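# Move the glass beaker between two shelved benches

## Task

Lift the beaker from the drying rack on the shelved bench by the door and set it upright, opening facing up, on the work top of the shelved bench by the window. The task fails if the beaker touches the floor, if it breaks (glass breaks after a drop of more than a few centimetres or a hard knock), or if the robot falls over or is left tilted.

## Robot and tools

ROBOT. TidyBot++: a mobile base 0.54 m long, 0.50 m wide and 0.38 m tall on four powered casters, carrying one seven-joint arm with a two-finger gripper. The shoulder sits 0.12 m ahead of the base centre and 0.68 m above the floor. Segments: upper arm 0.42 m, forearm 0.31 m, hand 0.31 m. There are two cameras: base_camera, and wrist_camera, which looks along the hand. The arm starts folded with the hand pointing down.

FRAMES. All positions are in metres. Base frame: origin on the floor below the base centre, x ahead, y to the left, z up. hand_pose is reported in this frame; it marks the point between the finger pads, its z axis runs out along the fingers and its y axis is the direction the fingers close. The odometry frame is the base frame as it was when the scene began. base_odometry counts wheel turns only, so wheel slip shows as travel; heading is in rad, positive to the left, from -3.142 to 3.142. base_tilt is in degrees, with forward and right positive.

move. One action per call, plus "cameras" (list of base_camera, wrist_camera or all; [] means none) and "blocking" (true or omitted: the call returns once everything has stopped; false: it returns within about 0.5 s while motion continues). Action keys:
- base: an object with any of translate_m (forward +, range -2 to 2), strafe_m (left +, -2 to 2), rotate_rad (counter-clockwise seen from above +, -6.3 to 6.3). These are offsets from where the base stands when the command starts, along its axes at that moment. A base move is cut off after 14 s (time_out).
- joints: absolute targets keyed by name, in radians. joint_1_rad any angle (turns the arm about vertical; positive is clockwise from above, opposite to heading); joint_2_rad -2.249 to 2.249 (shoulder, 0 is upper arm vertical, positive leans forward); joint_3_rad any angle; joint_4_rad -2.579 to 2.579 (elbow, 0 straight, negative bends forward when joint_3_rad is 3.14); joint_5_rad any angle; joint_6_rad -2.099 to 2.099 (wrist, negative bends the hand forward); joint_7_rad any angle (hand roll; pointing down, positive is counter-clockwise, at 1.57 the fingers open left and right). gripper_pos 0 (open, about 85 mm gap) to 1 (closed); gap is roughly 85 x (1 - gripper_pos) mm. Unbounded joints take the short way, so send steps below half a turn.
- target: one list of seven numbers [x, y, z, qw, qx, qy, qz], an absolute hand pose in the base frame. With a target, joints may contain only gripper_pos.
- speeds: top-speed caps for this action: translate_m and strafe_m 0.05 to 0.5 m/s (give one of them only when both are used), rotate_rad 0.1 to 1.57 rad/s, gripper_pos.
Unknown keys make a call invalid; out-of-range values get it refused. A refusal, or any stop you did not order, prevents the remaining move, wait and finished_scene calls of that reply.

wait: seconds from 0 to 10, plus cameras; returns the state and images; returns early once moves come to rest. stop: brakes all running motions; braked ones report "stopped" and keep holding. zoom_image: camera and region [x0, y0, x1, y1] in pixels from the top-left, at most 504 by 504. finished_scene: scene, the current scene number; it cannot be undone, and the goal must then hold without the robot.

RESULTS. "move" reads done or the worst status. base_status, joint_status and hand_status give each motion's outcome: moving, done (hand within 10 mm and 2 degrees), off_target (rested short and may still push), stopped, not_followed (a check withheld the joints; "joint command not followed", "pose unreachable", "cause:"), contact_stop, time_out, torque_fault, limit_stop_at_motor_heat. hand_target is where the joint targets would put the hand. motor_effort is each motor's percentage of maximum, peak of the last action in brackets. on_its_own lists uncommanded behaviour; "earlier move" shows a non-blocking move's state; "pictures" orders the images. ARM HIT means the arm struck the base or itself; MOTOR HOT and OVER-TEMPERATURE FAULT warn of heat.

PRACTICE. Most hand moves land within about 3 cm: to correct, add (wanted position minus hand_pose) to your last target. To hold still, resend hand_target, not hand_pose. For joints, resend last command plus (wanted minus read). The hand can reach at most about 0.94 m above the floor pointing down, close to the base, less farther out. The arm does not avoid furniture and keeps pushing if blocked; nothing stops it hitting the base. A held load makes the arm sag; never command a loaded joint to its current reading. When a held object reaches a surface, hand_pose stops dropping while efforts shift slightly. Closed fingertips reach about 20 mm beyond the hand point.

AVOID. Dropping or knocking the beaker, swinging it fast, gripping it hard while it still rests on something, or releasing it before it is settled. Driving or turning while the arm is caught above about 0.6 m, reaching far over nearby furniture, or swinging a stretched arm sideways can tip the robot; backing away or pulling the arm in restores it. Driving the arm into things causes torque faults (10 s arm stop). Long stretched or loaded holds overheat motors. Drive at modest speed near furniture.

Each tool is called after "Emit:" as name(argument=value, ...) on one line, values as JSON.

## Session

Emit:
move()

Scene clock: 0.00 s.
base_odometry: x=+0.000 y=+0.000 heading=+0.000
base_tilt: forward=-1.0 right=+0.5
base_status: not commanded
joint_positions: joint_1_rad=+0.048 joint_2_rad=-0.397 joint_3_rad=+3.147 joint_4_rad=-2.524 joint_5_rad=+0.048 joint_6_rad=-0.823 joint_7_rad=+1.534 gripper_pos=+0.000
joint_status: not commanded
motor_effort: joint_1_rad=-1 joint_2_rad=+0 joint_3_rad=+0 joint_4_rad=+14 joint_5_rad=+0 joint_6_rad=+2 joint_7_rad=+0
hand_pose: x=+0.2820 y=-0.0180 z=+0.5985 quat_wxyz=(+0.019, +0.995, -0.030, +0.096) (m; base frame)
hand_target: x=+0.2818 y=-0.0180 z=+0.5983 quat_wxyz=(+0.019, +0.995, -0.030, +0.095) (m; base frame)
hand_status: not commanded
pictures: base_camera, wrist_camera

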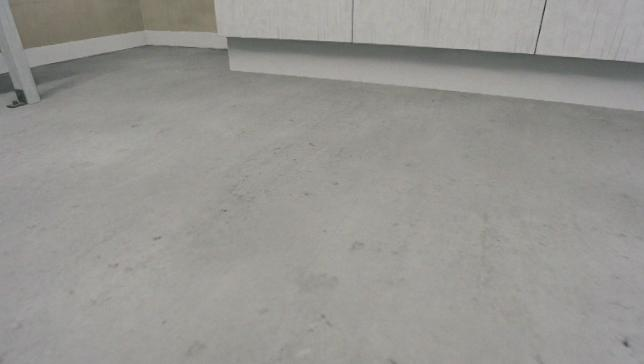

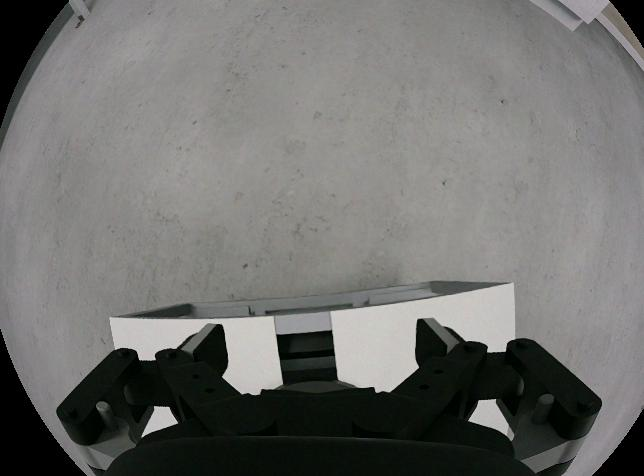

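Emit:
move(joints={"joint_1_rad": 0.0, "joint_2_rad": -0.42, "joint_4_rad": -2.54, "joint_5_rad": 0.0, "joint_6_rad": 0.6, "joint_7_rad": 1.571})

Scene clock: 3.10 s.
move: done
base_odometry: x=+0.000 y=+0.000 heading=+0.000
base_tilt: forward=-1.0 right=+0.5
base_status: not commanded
joint_positions: joint_1_rad=+0.014 joint_2_rad=-0.400 joint_3_rad=+3.147 joint_4_rad=-2.524 joint_5_rad=+0.044 joint_6_rad=+0.539 joint_7_rad=+1.534 gripper_pos=+0.000
joint_status: all done
motor_effort: joint_1_rad=+1(2) joint_2_rad=-4(4) joint_3_rad=+1(2) joint_4_rad=+17(18) joint_5_rad=+0(1) joint_6_rad=+9(10) joint_7_rad=+0(1)
hand_pose: x=+0.5340 y=+0.0004 z=+0.8996 quat_wxyz=(-0.002, +0.712, +0.001, +0.702) (m; base frame)
hand_target: x=+0.5265 y=-0.0010 z=+0.9177 quat_wxyz=(+0.001, +0.689, -0.002, +0.725) (m; base frame)
hand_status: not commanded
pictures: base_camera, wrist_camera

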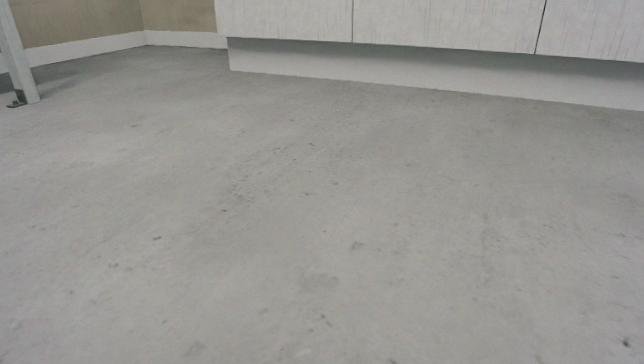

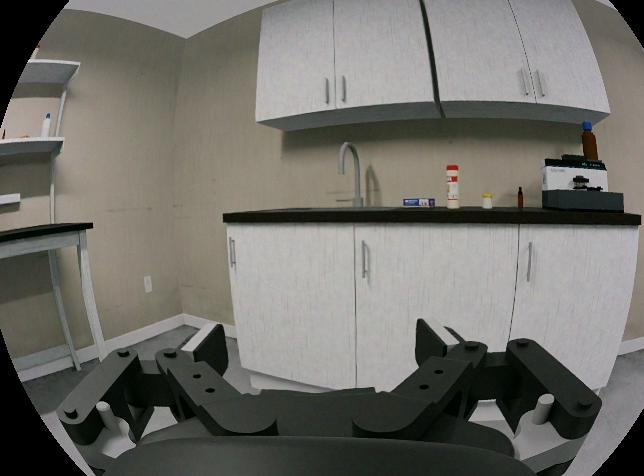

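Emit:
move(joints={"joint_1_rad": -1.2}, cameras=["wrist_camera"])

Emit:
move(joints={"joint_1_rad": -2.4}, cameras=["wrist_camera"])

Emit:
move(joints={"joint_1_rad": -3.6}, cameras=["wrist_camera"])

Emit:
move(joints={"joint_1_rad": -4.8}, cameras=["wrist_camera"])

Scene clock: 8.70 s.
move: done
base_odometry: x=+0.000 y=+0.000 heading=+0.000
base_tilt: forward=-1.0 right=+0.5
base_status: not commanded
joint_positions: joint_1_rad=-1.187 joint_2_rad=-0.400 joint_3_rad=+3.147 joint_4_rad=-2.524 joint_5_rad=+0.044 joint_6_rad=+0.539 joint_7_rad=+1.534 gripper_pos=+0.000
joint_status: all done
motor_effort: joint_1_rad=+0(2) joint_2_rad=-4(4) joint_3_rad=+1(2) joint_4_rad=+18(18) joint_5_rad=+0(0) joint_6_rad=+9(9) joint_7_rad=+0(1)
hand_pose: x=+0.2689 y=+0.3869 z=+0.8997 quat_wxyz=(-0.398, +0.587, +0.403, +0.578) (m; base frame)
hand_target: x=+0.2676 y=+0.3795 z=+0.9177 quat_wxyz=(-0.408, +0.570, +0.387, +0.599) (m; base frame)
hand_status: not commanded
pictures: wrist_camera

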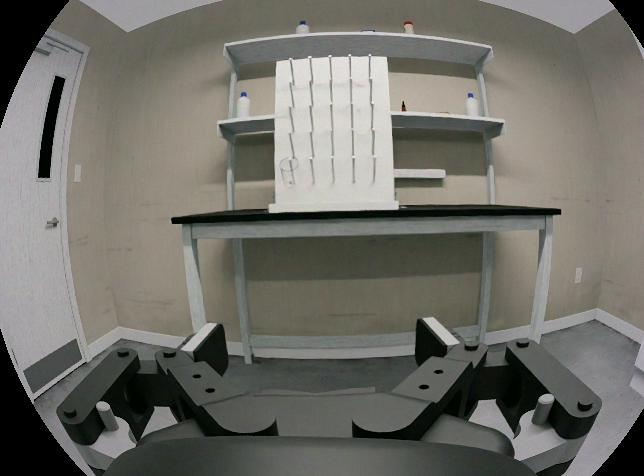

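Scene clock: 11.17 s.
move: done
base_odometry: x=+0.000 y=+0.000 heading=+0.000
base_tilt: forward=-1.0 right=+0.5
base_status: not commanded
joint_positions: joint_1_rad=-2.387 joint_2_rad=-0.400 joint_3_rad=+3.147 joint_4_rad=-2.524 joint_5_rad=+0.044 joint_6_rad=+0.539 joint_7_rad=+1.534 gripper_pos=+0.000
joint_status: all done
motor_effort: joint_1_rad=+0(2) joint_2_rad=-4(4) joint_3_rad=+1(2) joint_4_rad=+18(18) joint_5_rad=+0(0) joint_6_rad=+9(9) joint_7_rad=+0(1)
hand_pose: x=-0.1873 y=+0.2799 z=+0.8997 quat_wxyz=(-0.655, +0.257, +0.664, +0.252) (m; base frame)
hand_target: x=-0.1809 y=+0.2760 z=+0.9177 quat_wxyz=(-0.675, +0.252, +0.641, +0.264) (m; base frame)
hand_status: not commanded
pictures: wrist_camera

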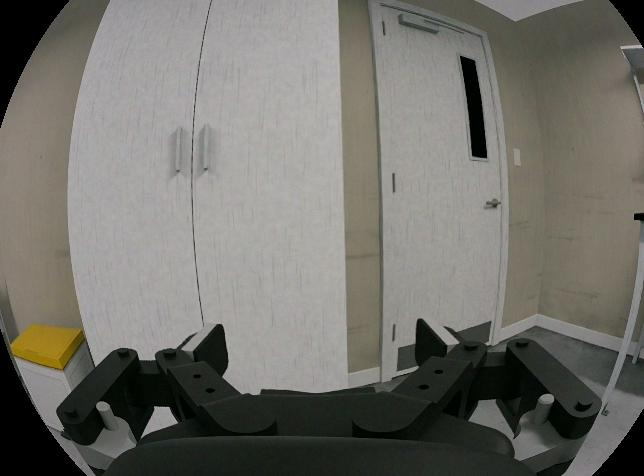

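Scene clock: 13.63 s.
move: done
base_odometry: x=+0.000 y=+0.000 heading=+0.000
base_tilt: forward=-1.0 right=+0.5
base_status: not commanded
joint_positions: joint_1_rad=-3.587 joint_2_rad=-0.400 joint_3_rad=+3.147 joint_4_rad=-2.524 joint_5_rad=+0.043 joint_6_rad=+0.539 joint_7_rad=+1.534 gripper_pos=+0.000
joint_status: all done
motor_effort: joint_1_rad=+1(2) joint_2_rad=-4(4) joint_3_rad=+1(2) joint_4_rad=+18(18) joint_5_rad=+0(1) joint_6_rad=+9(9) joint_7_rad=+0(1)
hand_pose: x=-0.2529 y=-0.1841 z=+0.8997 quat_wxyz=(-0.683, -0.163, +0.693, -0.162) (m; base frame)
hand_target: x=-0.2469 y=-0.1795 z=+0.9177 quat_wxyz=(-0.706, -0.154, +0.671, -0.164) (m; base frame)
hand_status: not commanded
pictures: wrist_camera

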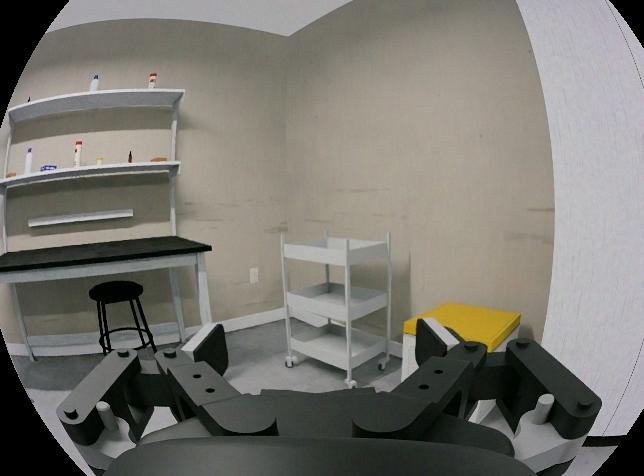

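Scene clock: 16.10 s.
move: done
base_odometry: x=+0.000 y=+0.000 heading=+0.000
base_tilt: forward=-1.0 right=+0.5
base_status: not commanded
joint_positions: joint_1_rad=-4.787 joint_2_rad=-0.400 joint_3_rad=+3.147 joint_4_rad=-2.524 joint_5_rad=+0.043 joint_6_rad=+0.539 joint_7_rad=+1.534 gripper_pos=+0.000
joint_status: all done
motor_effort: joint_1_rad=+0(2) joint_2_rad=-4(4) joint_3_rad=+1(2) joint_4_rad=+18(18) joint_5_rad=+0(0) joint_6_rad=+9(9) joint_7_rad=+0(1)
hand_pose: x=+0.1558 y=-0.4133 z=+0.8997 quat_wxyz=(-0.473, -0.526, +0.480, -0.519) (m; base frame)
hand_target: x=+0.1537 y=-0.4060 z=+0.9177 quat_wxyz=(-0.490, -0.507, +0.467, -0.534) (m; base frame)
hand_status: not commanded
pictures: wrist_camera

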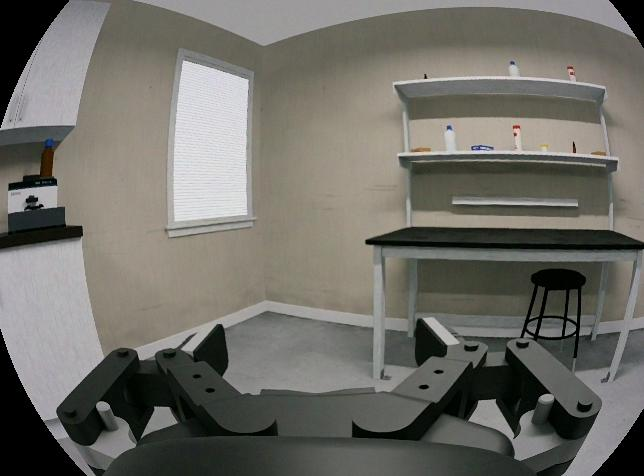

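Emit:
move(base={"translate_m": -0.12, "strafe_m": 0.8, "rotate_rad": 1.238}, joints={"joint_1_rad": 0.0})

Scene clock: 57.20 s.
move: done
base_odometry: x=-0.120 y=+0.800 heading=+1.239
base_tilt: forward=-1.0 right=+0.5
base_status: done
joint_positions: joint_1_rad=-6.271 joint_2_rad=-0.402 joint_3_rad=+3.147 joint_4_rad=-2.524 joint_5_rad=+0.041 joint_6_rad=+0.541 joint_7_rad=+1.534 gripper_pos=+0.000
joint_status: all done
motor_effort: joint_1_rad=+1(2) joint_2_rad=-4(7) joint_3_rad=+1(3) joint_4_rad=+18(18) joint_5_rad=+0(1) joint_6_rad=+9(10) joint_7_rad=+0(1)
hand_pose: x=+0.5334 y=+0.0005 z=+0.9013 quat_wxyz=(+0.003, -0.711, +0.000, -0.704) (m; base frame)
hand_target: x=+0.5265 y=-0.0010 z=+0.9177 quat_wxyz=(-0.001, -0.689, +0.002, -0.725) (m; base frame)
hand_status: not commanded
pictures: base_camera, wrist_camera

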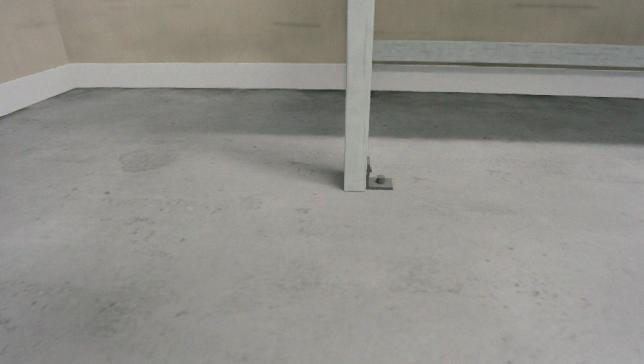

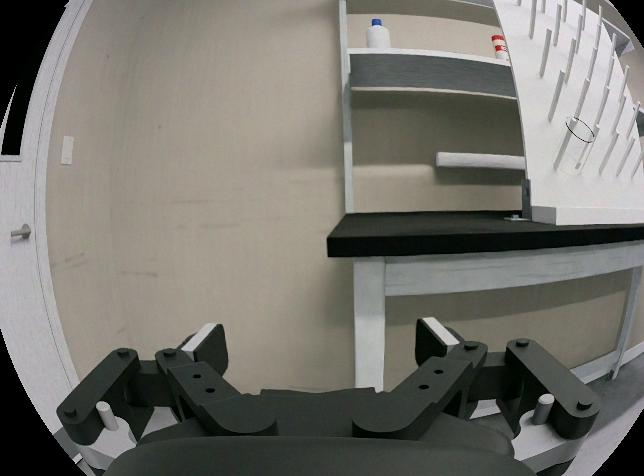

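Emit:
zoom_image(camera="wrist_camera", region=[484, 60, 644, 240])

Emit:
move(base={"translate_m": 0.2, "strafe_m": -0.14, "rotate_rad": -0.048}, joints={"joint_2_rad": -0.5, "joint_4_rad": -2.1, "joint_5_rad": 1.571, "joint_6_rad": 0.0, "joint_7_rad": 2.274})

Scaled by 2.800.

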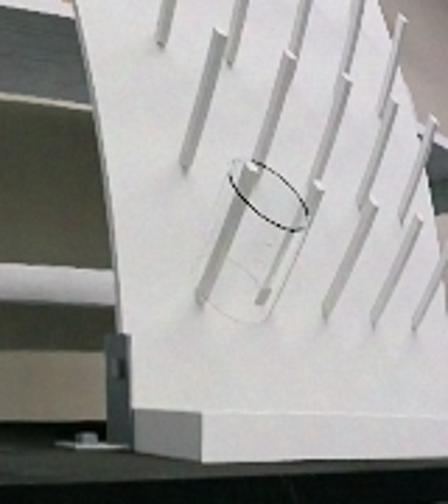

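Scene clock: 82.60 s.
move: done
base_odometry: x=+0.078 y=+0.944 heading=+1.190
base_tilt: forward=-1.0 right=+0.5
base_status: done
joint_positions: joint_1_rad=-6.275 joint_2_rad=-0.478 joint_3_rad=+3.147 joint_4_rad=-2.121 joint_5_rad=+1.523 joint_6_rad=+0.059 joint_7_rad=+2.225 gripper_pos=+0.000
joint_status: all done
motor_effort: joint_1_rad=+1(2) joint_2_rad=-4(7) joint_3_rad=+1(3) joint_4_rad=+20(20) joint_5_rad=-1(3) joint_6_rad=+1(11) joint_7_rad=-1(1)
hand_pose: x=+0.5493 y=+0.0131 z=+1.0107 quat_wxyz=(-0.596, -0.326, -0.655, -0.332) (m; base frame)
hand_target: x=+0.5427 y=-0.0017 z=+1.0325 quat_wxyz=(-0.632, -0.304, -0.650, -0.292) (m; base frame)
hand_status: not commanded
pictures: base_camera, wrist_camera

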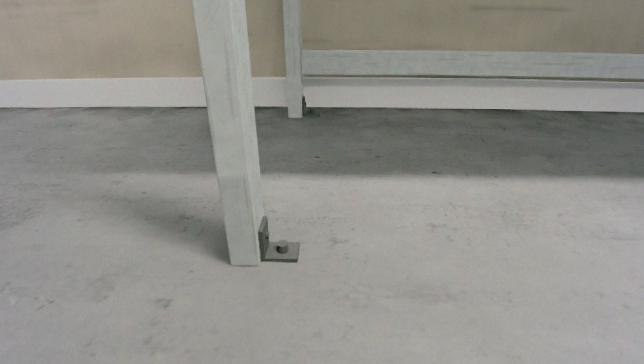

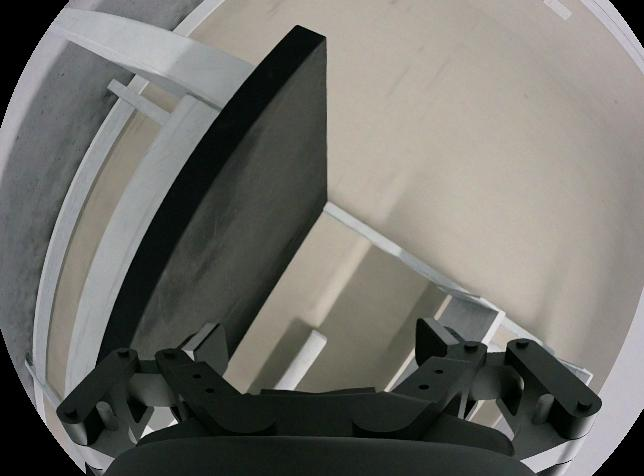

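Emit:
move(base={"rotate_rad": -0.035}, joints={"joint_6_rad": -1.571}, cameras=["base_camera"])

Emit:
move(joints={"joint_2_rad": 0.64, "joint_4_rad": -0.84, "joint_5_rad": 1.571, "joint_6_rad": -1.571, "joint_7_rad": 2.274}, cameras=["wrist_camera"])

Scene clock: 108.90 s.
move: done
base_odometry: x=+0.078 y=+0.944 heading=+1.156
base_tilt: forward=-1.0 right=+0.5
base_status: done
joint_positions: joint_1_rad=-6.280 joint_2_rad=-0.483 joint_3_rad=+3.146 joint_4_rad=-2.121 joint_5_rad=+1.527 joint_6_rad=-1.515 joint_7_rad=+2.227 gripper_pos=+0.000
joint_status: all done
motor_effort: joint_1_rad=+2(2) joint_2_rad=+1(5) joint_3_rad=-1(3) joint_4_rad=+15(20) joint_5_rad=+9(10) joint_6_rad=+0(3) joint_7_rad=+0(1)
hand_pose: x=+0.2516 y=-0.3111 z=+1.0176 quat_wxyz=(-0.651, -0.672, -0.271, +0.228) (m; base frame)
hand_target: x=+0.2302 y=-0.3116 z=+1.0409 quat_wxyz=(-0.659, -0.662, -0.252, +0.254) (m; base frame)
hand_status: not commanded
pictures: base_camera

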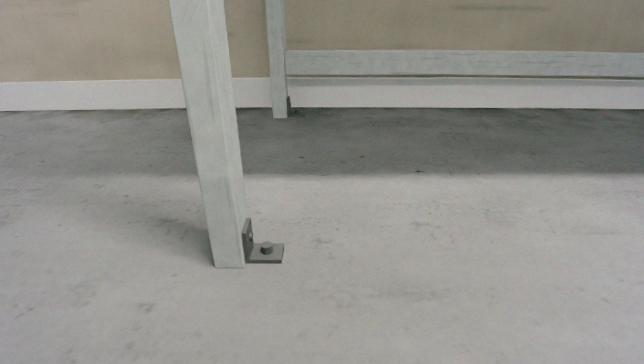

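Scene clock: 111.43 s.
move: off_target
base_odometry: x=+0.078 y=+0.944 heading=+1.156
base_tilt: forward=-1.0 right=+0.5
base_status: not commanded
joint_positions: joint_1_rad=-6.277 joint_2_rad=+0.535 joint_3_rad=+3.148 joint_4_rad=-0.850 joint_5_rad=+1.540 joint_6_rad=-1.557 joint_7_rad=+2.227 gripper_pos=+0.000
joint_status: joint_2_rad off_target (ended at +0.535, target +0.640); the others done
motor_effort: joint_1_rad=-2(4) joint_2_rad=-21(28) joint_3_rad=-1(3) joint_4_rad=+13(17) joint_5_rad=+6(10) joint_6_rad=+10(10) joint_7_rad=+0(2)
hand_pose: x=+0.6449 y=-0.3150 z=+1.0938 quat_wxyz=(-0.680, -0.695, -0.169, +0.160) (m; base frame)
hand_target: x=+0.6821 y=-0.3114 z=+1.0484 quat_wxyz=(-0.675, -0.674, -0.211, +0.215) (m; base frame)
hand_status: not commanded
pictures: wrist_camera

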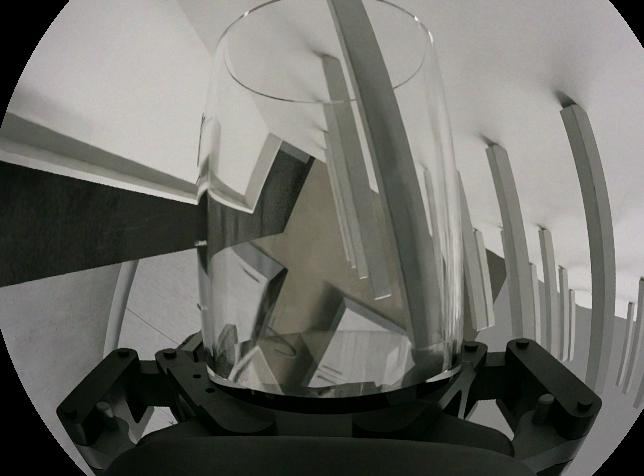

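Emit:
zoom_image(camera="wrist_camera", region=[150, 0, 500, 476])

Scaled by 1.059.

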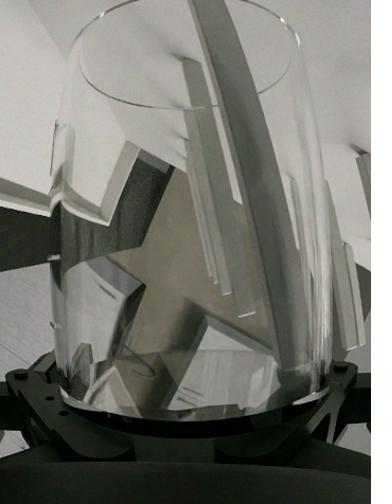

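Emit:
move(joints={"joint_2_rad": 0.4, "joint_4_rad": -1.0}, cameras=["wrist_camera"])

Scene clock: 129.57 s.
move: done
base_odometry: x=+0.078 y=+0.944 heading=+1.156
base_tilt: forward=-1.0 right=+0.5
base_status: not commanded
joint_positions: joint_1_rad=-6.277 joint_2_rad=+0.433 joint_3_rad=+3.148 joint_4_rad=-0.971 joint_5_rad=+1.541 joint_6_rad=-1.558 joint_7_rad=+2.229 gripper_pos=+0.000
joint_status: all done
motor_effort: joint_1_rad=+0(2) joint_2_rad=-27(31) joint_3_rad=+1(3) joint_4_rad=+15(16) joint_5_rad=+9(10) joint_6_rad=+2(10) joint_7_rad=+0(1)
hand_pose: x=+0.6077 y=-0.3148 z=+1.1078 quat_wxyz=(-0.678, -0.694, -0.176, +0.168) (m; base frame)
hand_target: x=+0.5913 y=-0.3116 z=+1.1231 quat_wxyz=(-0.682, -0.682, -0.184, +0.188) (m; base frame)
hand_status: not commanded
pictures: wrist_camera

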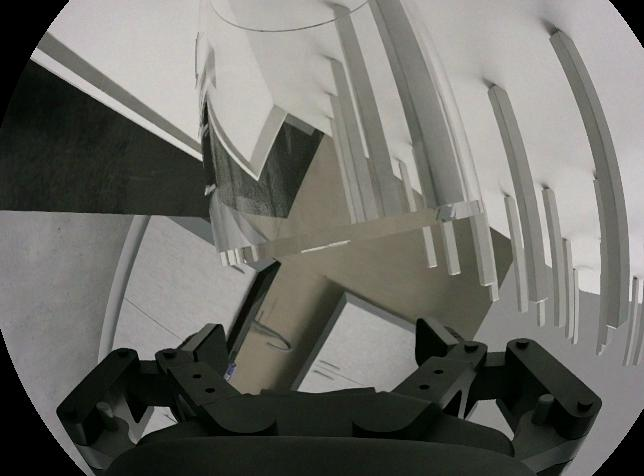

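Emit:
move(base={"strafe_m": 0.11}, cameras=["wrist_camera"])

Emit:
move(base={"translate_m": 0.03}, joints={"joint_2_rad": 0.64, "joint_4_rad": -0.84, "joint_5_rad": 1.571, "joint_6_rad": -1.571, "joint_7_rad": 2.274})

Scene clock: 156.80 s.
move: done
base_odometry: x=-0.023 y=+0.988 heading=+1.156
base_tilt: forward=-1.0 right=+0.5
base_status: done
joint_positions: joint_1_rad=-6.289 joint_2_rad=+0.433 joint_3_rad=+3.148 joint_4_rad=-0.971 joint_5_rad=+1.541 joint_6_rad=-1.558 joint_7_rad=+2.229 gripper_pos=+0.000
joint_status: not commanded
motor_effort: joint_1_rad=+0(3) joint_2_rad=-27(28) joint_3_rad=+2(4) joint_4_rad=+15(15) joint_5_rad=+9(10) joint_6_rad=+2(2) joint_7_rad=+0(1)
hand_pose: x=+0.6112 y=-0.3090 z=+1.1080 quat_wxyz=(-0.679, -0.693, -0.180, +0.163) (m; base frame)
hand_target: x=+0.5913 y=-0.3116 z=+1.1231 quat_wxyz=(-0.682, -0.682, -0.184, +0.188) (m; base frame)
hand_status: not commanded
pictures: wrist_camera

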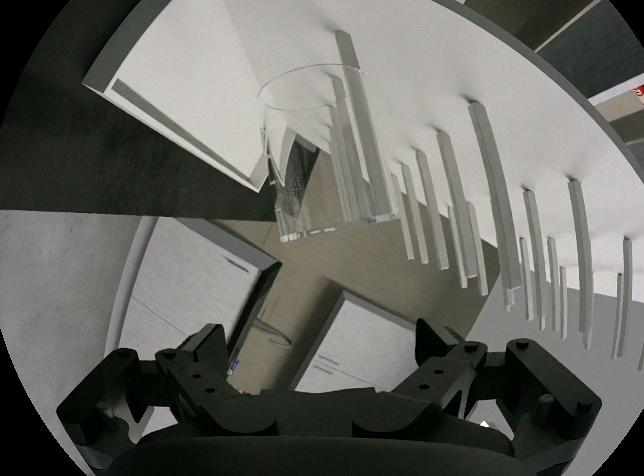

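Scene clock: 158.33 s.
move: done
base_odometry: x=-0.011 y=+1.016 heading=+1.156
base_tilt: forward=-1.0 right=+0.5
base_status: done
joint_positions: joint_1_rad=-6.288 joint_2_rad=+0.599 joint_3_rad=+3.148 joint_4_rad=-0.865 joint_5_rad=+1.541 joint_6_rad=-1.558 joint_7_rad=+2.229 gripper_pos=+0.000
joint_status: all done
motor_effort: joint_1_rad=+0(2) joint_2_rad=-31(34) joint_3_rad=+3(3) joint_4_rad=+15(17) joint_5_rad=+9(11) joint_6_rad=+1(3) joint_7_rad=+0(1)
hand_pose: x=+0.6739 y=-0.3087 z=+1.0550 quat_wxyz=(-0.674, -0.687, -0.200, +0.184) (m; base frame)
hand_target: x=+0.6821 y=-0.3114 z=+1.0484 quat_wxyz=(-0.675, -0.674, -0.211, +0.215) (m; base frame)
hand_status: not commanded
pictures: base_camera, wrist_camera

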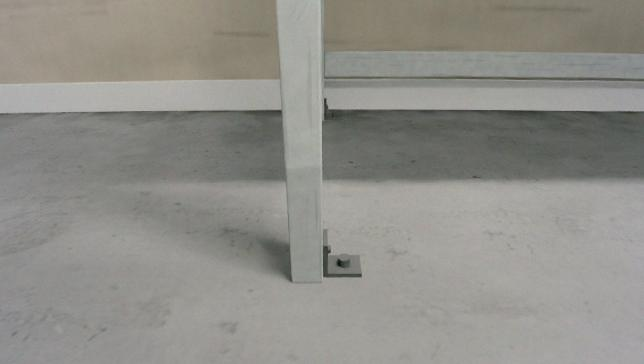

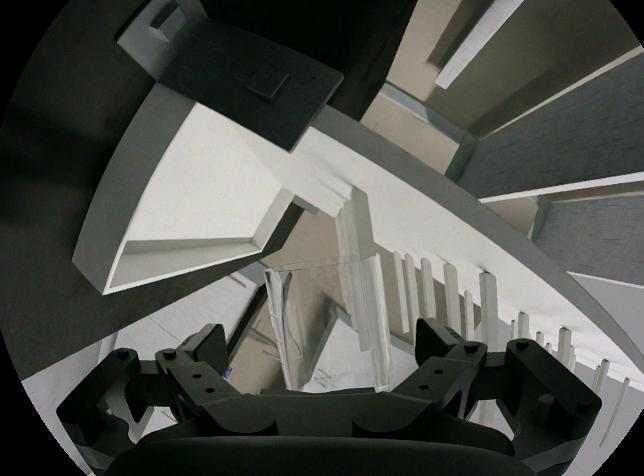

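Emit:
zoom_image(camera="wrist_camera", region=[200, 180, 480, 410])

Scaled by 1.800.

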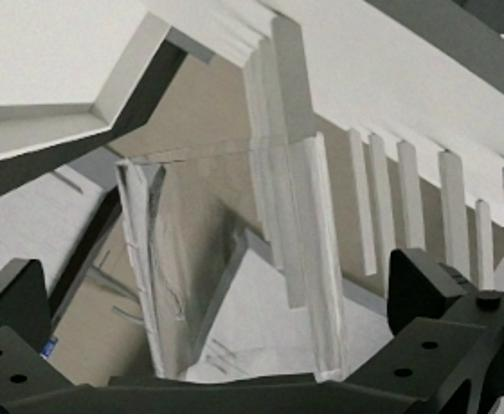

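Emit:
move(base={"strafe_m": -0.04}, speeds={"strafe_m": 0.15}, joints={"joint_7_rad": 2.41}, cameras=["wrist_camera"])

Scene clock: 189.13 s.
move: done
base_odometry: x=+0.026 y=+1.000 heading=+1.156
base_tilt: forward=-1.0 right=+0.5
base_status: done
joint_positions: joint_1_rad=-6.279 joint_2_rad=+0.599 joint_3_rad=+3.148 joint_4_rad=-0.864 joint_5_rad=+1.541 joint_6_rad=-1.558 joint_7_rad=+2.382 gripper_pos=+0.000
joint_status: all done
motor_effort: joint_1_rad=+0(4) joint_2_rad=-31(33) joint_3_rad=+3(4) joint_4_rad=+15(16) joint_5_rad=+9(10) joint_6_rad=+1(2) joint_7_rad=+0(1)
hand_pose: x=+0.6710 y=-0.3139 z=+1.0553 quat_wxyz=(-0.657, -0.671, -0.249, +0.238) (m; base frame)
hand_target: x=+0.6821 y=-0.3114 z=+1.0484 quat_wxyz=(-0.659, -0.658, -0.257, +0.260) (m; base frame)
hand_status: not commanded
pictures: wrist_camera

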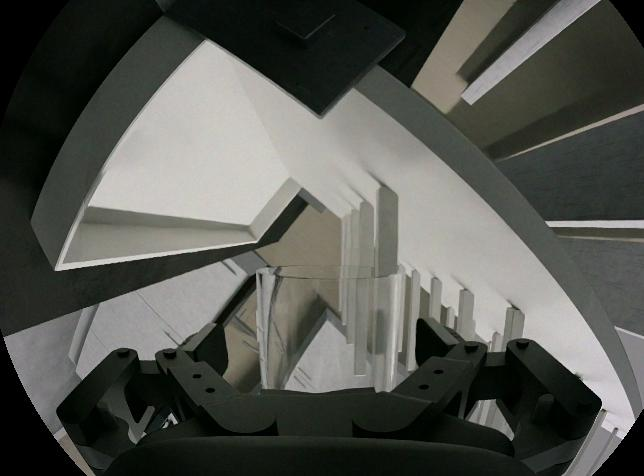

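Emit:
zoom_image(camera="wrist_camera", region=[230, 150, 550, 410])

Scaled by 1.575.

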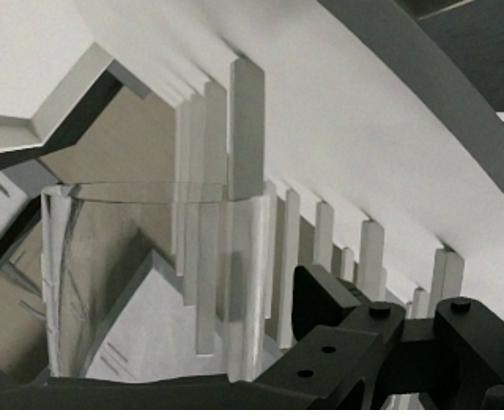

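Emit:
move(base={"strafe_m": -0.034, "translate_m": 0.006}, speeds={"strafe_m": 0.1}, cameras=["wrist_camera"])

Scene clock: 224.33 s.
move: done
base_odometry: x=+0.059 y=+0.992 heading=+1.156
base_tilt: forward=-1.0 right=+0.5
base_status: done
joint_positions: joint_1_rad=-6.280 joint_2_rad=+0.599 joint_3_rad=+3.148 joint_4_rad=-0.864 joint_5_rad=+1.541 joint_6_rad=-1.558 joint_7_rad=+2.382 gripper_pos=+0.000
joint_status: not commanded
motor_effort: joint_1_rad=+1(4) joint_2_rad=-32(32) joint_3_rad=+2(4) joint_4_rad=+15(16) joint_5_rad=+9(10) joint_6_rad=+1(2) joint_7_rad=+0(1)
hand_pose: x=+0.6713 y=-0.3133 z=+1.0554 quat_wxyz=(-0.657, -0.671, -0.249, +0.238) (m; base frame)
hand_target: x=+0.6821 y=-0.3114 z=+1.0484 quat_wxyz=(-0.659, -0.658, -0.257, +0.260) (m; base frame)
hand_status: not commanded
pictures: wrist_camera

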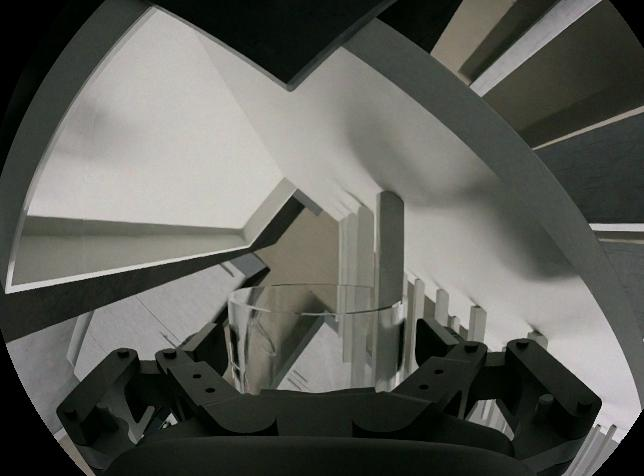

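Emit:
move(base={"strafe_m": -0.011}, speeds={"strafe_m": 0.1}, joints={"gripper_pos": 0.15}, cameras=["wrist_camera"])

Scene clock: 229.57 s.
move: done
base_odometry: x=+0.069 y=+0.987 heading=+1.157
base_tilt: forward=-1.0 right=+0.5
base_status: done
joint_positions: joint_1_rad=-6.279 joint_2_rad=+0.599 joint_3_rad=+3.148 joint_4_rad=-0.863 joint_5_rad=+1.541 joint_6_rad=-1.558 joint_7_rad=+2.382 gripper_pos=+0.150
joint_status: all done
motor_effort: joint_1_rad=+0(4) joint_2_rad=-31(32) joint_3_rad=+2(4) joint_4_rad=+15(16) joint_5_rad=+9(10) joint_6_rad=+1(2) joint_7_rad=+0(1)
hand_pose: x=+0.6709 y=-0.3140 z=+1.0555 quat_wxyz=(-0.657, -0.671, -0.249, +0.238) (m; base frame)
hand_target: x=+0.6821 y=-0.3114 z=+1.0484 quat_wxyz=(-0.659, -0.658, -0.257, +0.260) (m; base frame)
hand_status: not commanded
pictures: wrist_camera

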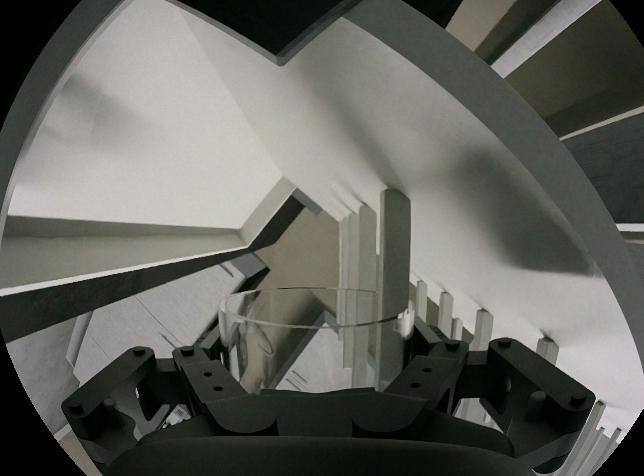

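Emit:
move(joints={"gripper_pos": 0.22}, cameras=["wrist_camera"])

Emit:
move(joints={"gripper_pos": 0.3}, cameras=["wrist_camera"])

Scene clock: 231.67 s.
move: done
base_odometry: x=+0.069 y=+0.987 heading=+1.157
base_tilt: forward=-1.0 right=+0.5
base_status: not commanded
joint_positions: joint_1_rad=-6.279 joint_2_rad=+0.599 joint_3_rad=+3.148 joint_4_rad=-0.863 joint_5_rad=+1.541 joint_6_rad=-1.558 joint_7_rad=+2.382 gripper_pos=+0.208
joint_status: all done
motor_effort: joint_1_rad=+1(1) joint_2_rad=-32(32) joint_3_rad=+3(4) joint_4_rad=+16(16) joint_5_rad=+10(11) joint_6_rad=+2(2) joint_7_rad=+0(1)
hand_pose: x=+0.6709 y=-0.3140 z=+1.0555 quat_wxyz=(-0.657, -0.671, -0.249, +0.238) (m; base frame)
hand_target: x=+0.6821 y=-0.3114 z=+1.0484 quat_wxyz=(-0.659, -0.658, -0.257, +0.260) (m; base frame)
hand_status: not commanded
pictures: wrist_camera

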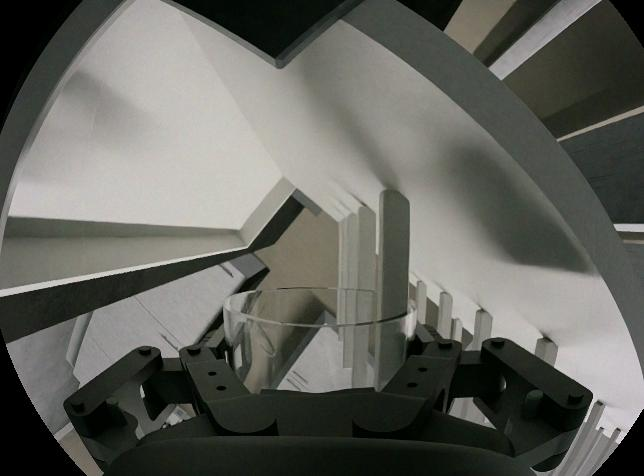

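Scene clock: 232.17 s.
move: off_target
base_odometry: x=+0.069 y=+0.987 heading=+1.157
base_tilt: forward=-1.0 right=+0.5
base_status: not commanded
joint_positions: joint_1_rad=-6.279 joint_2_rad=+0.599 joint_3_rad=+3.148 joint_4_rad=-0.863 joint_5_rad=+1.541 joint_6_rad=-1.558 joint_7_rad=+2.382 gripper_pos=+0.217
joint_status: gripper_pos off_target (ended at +0.217, target +0.300)
motor_effort: joint_1_rad=+1(1) joint_2_rad=-32(32) joint_3_rad=+2(3) joint_4_rad=+15(16) joint_5_rad=+10(10) joint_6_rad=+2(2) joint_7_rad=+0(1)
hand_pose: x=+0.6709 y=-0.3140 z=+1.0555 quat_wxyz=(-0.657, -0.671, -0.249, +0.238) (m; base frame)
hand_target: x=+0.6821 y=-0.3114 z=+1.0484 quat_wxyz=(-0.659, -0.658, -0.257, +0.260) (m; base frame)
hand_status: not commanded
pictures: wrist_camera

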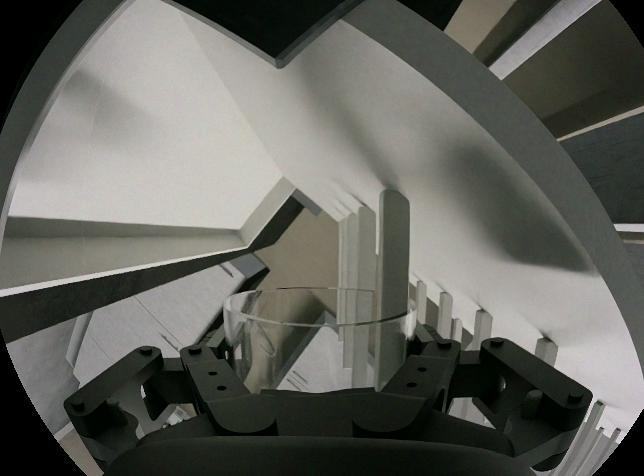

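Emit:
move(joints={"joint_2_rad": 0.702, "joint_4_rad": -0.668, "joint_7_rad": 2.52}, cameras=["wrist_camera"])

Scene clock: 247.20 s.
move: done
base_odometry: x=+0.069 y=+0.987 heading=+1.157
base_tilt: forward=-1.0 right=+0.5
base_status: not commanded
joint_positions: joint_1_rad=-6.279 joint_2_rad=+0.646 joint_3_rad=+3.148 joint_4_rad=-0.696 joint_5_rad=+1.541 joint_6_rad=-1.558 joint_7_rad=+2.471 gripper_pos=+0.217
joint_status: all done
motor_effort: joint_1_rad=+0(1) joint_2_rad=-33(33) joint_3_rad=+3(4) joint_4_rad=+16(17) joint_5_rad=+10(11) joint_6_rad=+2(3) joint_7_rad=-1(1)
hand_pose: x=+0.6818 y=-0.3139 z=+1.0820 quat_wxyz=(-0.662, -0.674, -0.239, +0.226) (m; base frame)
hand_target: x=+0.6976 y=-0.3112 z=+1.0664 quat_wxyz=(-0.659, -0.658, -0.257, +0.260) (m; base frame)
hand_status: not commanded
pictures: wrist_camera

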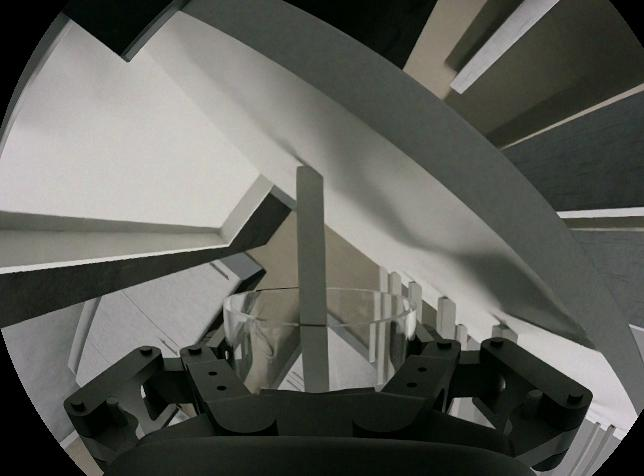

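Emit:
move(joints={"joint_2_rad": 0.502, "joint_4_rad": -0.808, "joint_7_rad": 2.555}, cameras=["wrist_camera"])

Scene clock: 254.33 s.
move: done
base_odometry: x=+0.069 y=+0.987 heading=+1.157
base_tilt: forward=-1.0 right=+0.5
base_status: not commanded
joint_positions: joint_1_rad=-6.279 joint_2_rad=+0.535 joint_3_rad=+3.148 joint_4_rad=-0.782 joint_5_rad=+1.541 joint_6_rad=-1.558 joint_7_rad=+2.507 gripper_pos=+0.217
joint_status: all done
motor_effort: joint_1_rad=+1(1) joint_2_rad=-30(35) joint_3_rad=+2(4) joint_4_rad=+15(16) joint_5_rad=+10(11) joint_6_rad=+3(3) joint_7_rad=+0(1)
hand_pose: x=+0.6411 y=-0.3138 z=+1.1157 quat_wxyz=(-0.660, -0.673, -0.242, +0.230) (m; base frame)
hand_target: x=+0.6239 y=-0.3114 z=+1.1321 quat_wxyz=(-0.662, -0.661, -0.248, +0.252) (m; base frame)
hand_status: not commanded
pictures: wrist_camera

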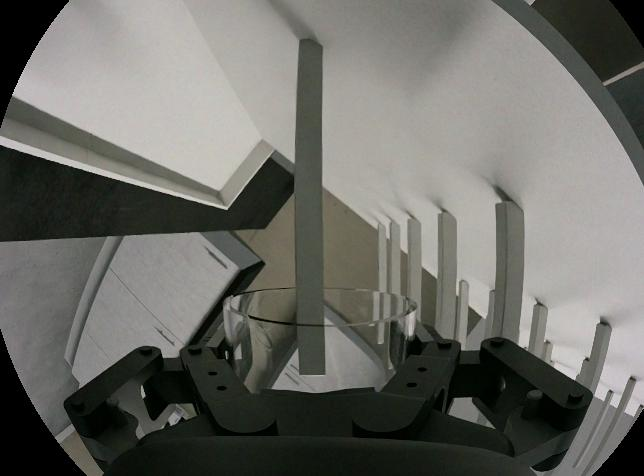

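Emit:
move(joints={"joint_2_rad": 0.39, "joint_4_rad": -0.857, "joint_7_rad": 2.6}, cameras=["wrist_camera"])

Scene clock: 259.43 s.
move: done
base_odometry: x=+0.069 y=+0.987 heading=+1.157
base_tilt: forward=-1.0 right=+0.5
base_status: not commanded
joint_positions: joint_1_rad=-6.279 joint_2_rad=+0.419 joint_3_rad=+3.148 joint_4_rad=-0.831 joint_5_rad=+1.541 joint_6_rad=-1.558 joint_7_rad=+2.552 gripper_pos=+0.217
joint_status: all done
motor_effort: joint_1_rad=+0(2) joint_2_rad=-27(33) joint_3_rad=+3(4) joint_4_rad=+15(16) joint_5_rad=+10(11) joint_6_rad=+3(4) joint_7_rad=+0(1)
hand_pose: x=+0.5923 y=-0.3136 z=+1.1583 quat_wxyz=(-0.663, -0.675, -0.235, +0.223) (m; base frame)
hand_target: x=+0.5757 y=-0.3115 z=+1.1713 quat_wxyz=(-0.664, -0.663, -0.242, +0.246) (m; base frame)
hand_status: not commanded
pictures: wrist_camera

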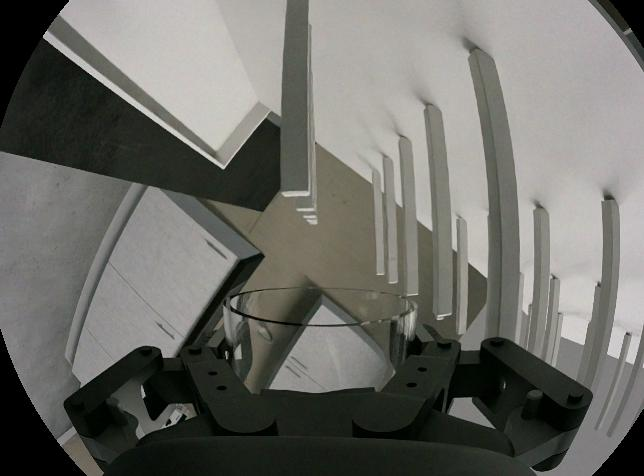

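Emit:
move(base={"translate_m": -0.42}, cameras=["wrist_camera"])

Scene clock: 296.23 s.
move: done
base_odometry: x=-0.099 y=+0.603 heading=+1.157
base_tilt: forward=-1.0 right=+0.5
base_status: done
joint_positions: joint_1_rad=-6.279 joint_2_rad=+0.408 joint_3_rad=+3.148 joint_4_rad=-0.832 joint_5_rad=+1.541 joint_6_rad=-1.558 joint_7_rad=+2.552 gripper_pos=+0.217
joint_status: not commanded
motor_effort: joint_1_rad=+1(2) joint_2_rad=-26(32) joint_3_rad=+3(3) joint_4_rad=+15(16) joint_5_rad=+10(11) joint_6_rad=+3(4) joint_7_rad=+0(1)
hand_pose: x=+0.5877 y=-0.3134 z=+1.1629 quat_wxyz=(-0.664, -0.676, -0.233, +0.219) (m; base frame)
hand_target: x=+0.5757 y=-0.3115 z=+1.1713 quat_wxyz=(-0.664, -0.663, -0.242, +0.246) (m; base frame)
hand_status: not commanded
pictures: wrist_camera

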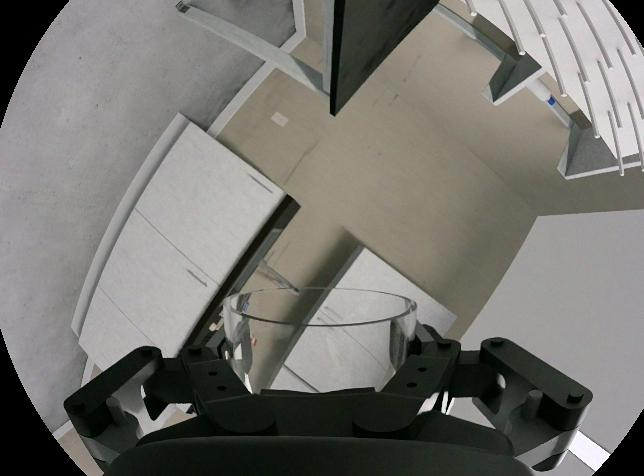

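Emit:
move(base={"translate_m": -1.362, "strafe_m": -0.333, "rotate_rad": -3.142}, joints={"joint_2_rad": -0.6, "joint_4_rad": -2.2, "joint_5_rad": 0.0, "joint_6_rad": 0.04, "joint_7_rad": 1.571})

Scene clock: 303.30 s.
move: done
base_odometry: x=-0.342 y=-0.778 heading=-1.986
base_tilt: forward=-1.0 right=+0.5
base_status: done
joint_positions: joint_1_rad=-6.277 joint_2_rad=-0.577 joint_3_rad=+3.148 joint_4_rad=-2.171 joint_5_rad=+0.046 joint_6_rad=-0.027 joint_7_rad=+1.619 gripper_pos=+0.217
joint_status: all done
motor_effort: joint_1_rad=+1(5) joint_2_rad=-2(31) joint_3_rad=+1(5) joint_4_rad=+21(22) joint_5_rad=+0(11) joint_6_rad=+10(11) joint_7_rad=-1(1)
hand_pose: x=+0.5145 y=-0.0048 z=+1.0119 quat_wxyz=(-0.036, -0.724, -0.028, -0.688) (m; base frame)
hand_target: x=+0.5070 y=-0.0012 z=+1.0233 quat_wxyz=(-0.001, -0.703, +0.002, -0.711) (m; base frame)
hand_status: not commanded
pictures: base_camera, wrist_camera

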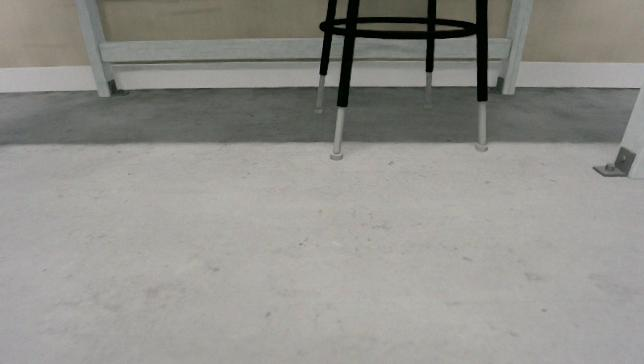

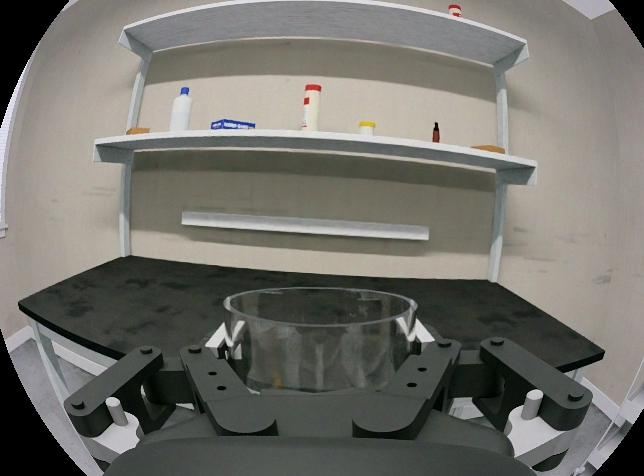

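Emit:
move(base={"translate_m": 0.262}, speeds={"translate_m": 0.25}, joints={"joint_2_rad": 0.12, "joint_4_rad": -2.28, "joint_5_rad": -0.02, "joint_6_rad": 0.83, "joint_7_rad": 1.505})

Scene clock: 321.70 s.
move: done
base_odometry: x=-0.448 y=-1.018 heading=-1.986
base_tilt: forward=-1.0 right=+0.5
base_status: done
joint_positions: joint_1_rad=-6.277 joint_2_rad=+0.090 joint_3_rad=+3.148 joint_4_rad=-2.252 joint_5_rad=+0.026 joint_6_rad=+0.759 joint_7_rad=+1.553 gripper_pos=+0.217
joint_status: all done
motor_effort: joint_1_rad=+1(1) joint_2_rad=-18(21) joint_3_rad=+1(2) joint_4_rad=+16(22) joint_5_rad=+0(1) joint_6_rad=+10(12) joint_7_rad=+0(1)
hand_pose: x=+0.6934 y=-0.0002 z=+0.8780 quat_wxyz=(+0.001, -0.711, -0.003, -0.703) (m; base frame)
hand_target: x=+0.6930 y=-0.0059 z=+0.8680 quat_wxyz=(+0.021, -0.706, +0.035, -0.707) (m; base frame)
hand_status: not commanded
pictures: base_camera, wrist_camera

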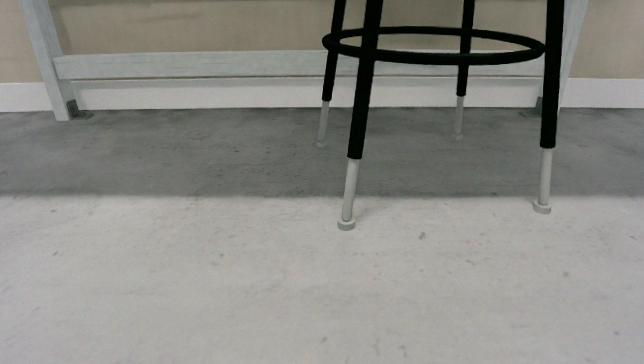

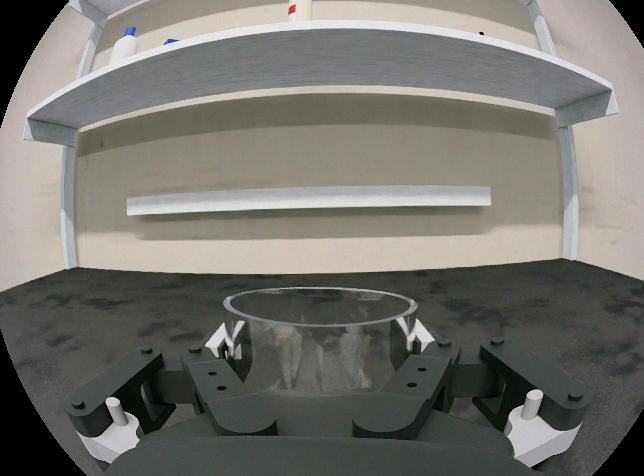

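Emit:
move(joints={"joint_2_rad": 0.185, "joint_4_rad": -2.33, "joint_6_rad": 0.945}, cameras=["wrist_camera"])

Scene clock: 325.80 s.
move: done
base_odometry: x=-0.448 y=-1.018 heading=-1.986
base_tilt: forward=-1.0 right=+0.5
base_status: not commanded
joint_positions: joint_1_rad=-6.277 joint_2_rad=+0.155 joint_3_rad=+3.148 joint_4_rad=-2.308 joint_5_rad=+0.026 joint_6_rad=+0.880 joint_7_rad=+1.553 gripper_pos=+0.217
joint_status: all done
motor_effort: joint_1_rad=+0(1) joint_2_rad=-19(21) joint_3_rad=+0(2) joint_4_rad=+15(17) joint_5_rad=+0(0) joint_6_rad=+10(11) joint_7_rad=+0(1)
hand_pose: x=+0.6926 y=+0.0005 z=+0.8487 quat_wxyz=(+0.003, -0.712, -0.002, -0.703) (m; base frame)
hand_target: x=+0.6920 y=-0.0063 z=+0.8410 quat_wxyz=(+0.020, -0.706, +0.035, -0.707) (m; base frame)
hand_status: not commanded
pictures: wrist_camera

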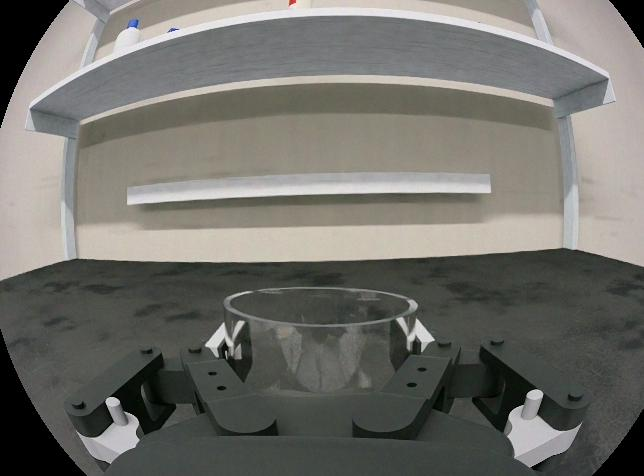

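Emit:
move(joints={"joint_2_rad": 0.199, "joint_4_rad": -2.341, "joint_6_rad": 0.97}, cameras=[])

Emit:
move(joints={"joint_2_rad": 0.209, "joint_4_rad": -2.349, "joint_6_rad": 0.988}, cameras=["wrist_camera"])

Scene clock: 328.47 s.
move: done
base_odometry: x=-0.448 y=-1.018 heading=-1.986
base_tilt: forward=-1.0 right=+0.5
base_status: not commanded
joint_positions: joint_1_rad=-6.277 joint_2_rad=+0.164 joint_3_rad=+3.148 joint_4_rad=-2.318 joint_5_rad=+0.026 joint_6_rad=+0.907 joint_7_rad=+1.552 gripper_pos=+0.217
joint_status: all done
motor_effort: joint_1_rad=+0(1) joint_2_rad=-19(20) joint_3_rad=+0(1) joint_4_rad=+15(16) joint_5_rad=+0(0) joint_6_rad=+10(11) joint_7_rad=+0(0)
hand_pose: x=+0.6917 y=+0.0006 z=+0.8471 quat_wxyz=(+0.003, -0.709, -0.002, -0.705) (m; base frame)
hand_target: x=+0.6914 y=-0.0064 z=+0.8353 quat_wxyz=(+0.019, -0.706, +0.034, -0.707) (m; base frame)
hand_status: not commanded
pictures: none
No camera images: "cameras" was empty.

Scene clock: 329.00 s.
move: done
base_odometry: x=-0.448 y=-1.018 heading=-1.986
base_tilt: forward=-1.0 right=+0.5
base_status: not commanded
joint_positions: joint_1_rad=-6.277 joint_2_rad=+0.172 joint_3_rad=+3.148 joint_4_rad=-2.325 joint_5_rad=+0.026 joint_6_rad=+0.926 joint_7_rad=+1.552 gripper_pos=+0.217
joint_status: all done
motor_effort: joint_1_rad=+1(2) joint_2_rad=-18(20) joint_3_rad=+0(1) joint_4_rad=+15(15) joint_5_rad=+0(0) joint_6_rad=+10(11) joint_7_rad=+0(0)
hand_pose: x=+0.6912 y=+0.0007 z=+0.8447 quat_wxyz=(+0.003, -0.707, -0.002, -0.707) (m; base frame)
hand_target: x=+0.6908 y=-0.0064 z=+0.8313 quat_wxyz=(+0.019, -0.706, +0.034, -0.707) (m; base frame)
hand_status: not commanded
pictures: wrist_camera

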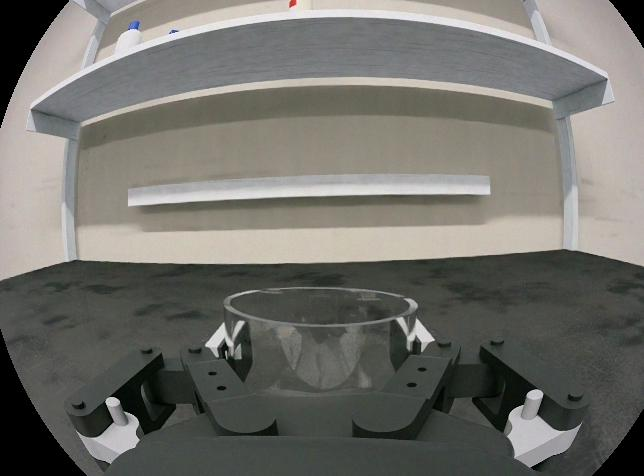

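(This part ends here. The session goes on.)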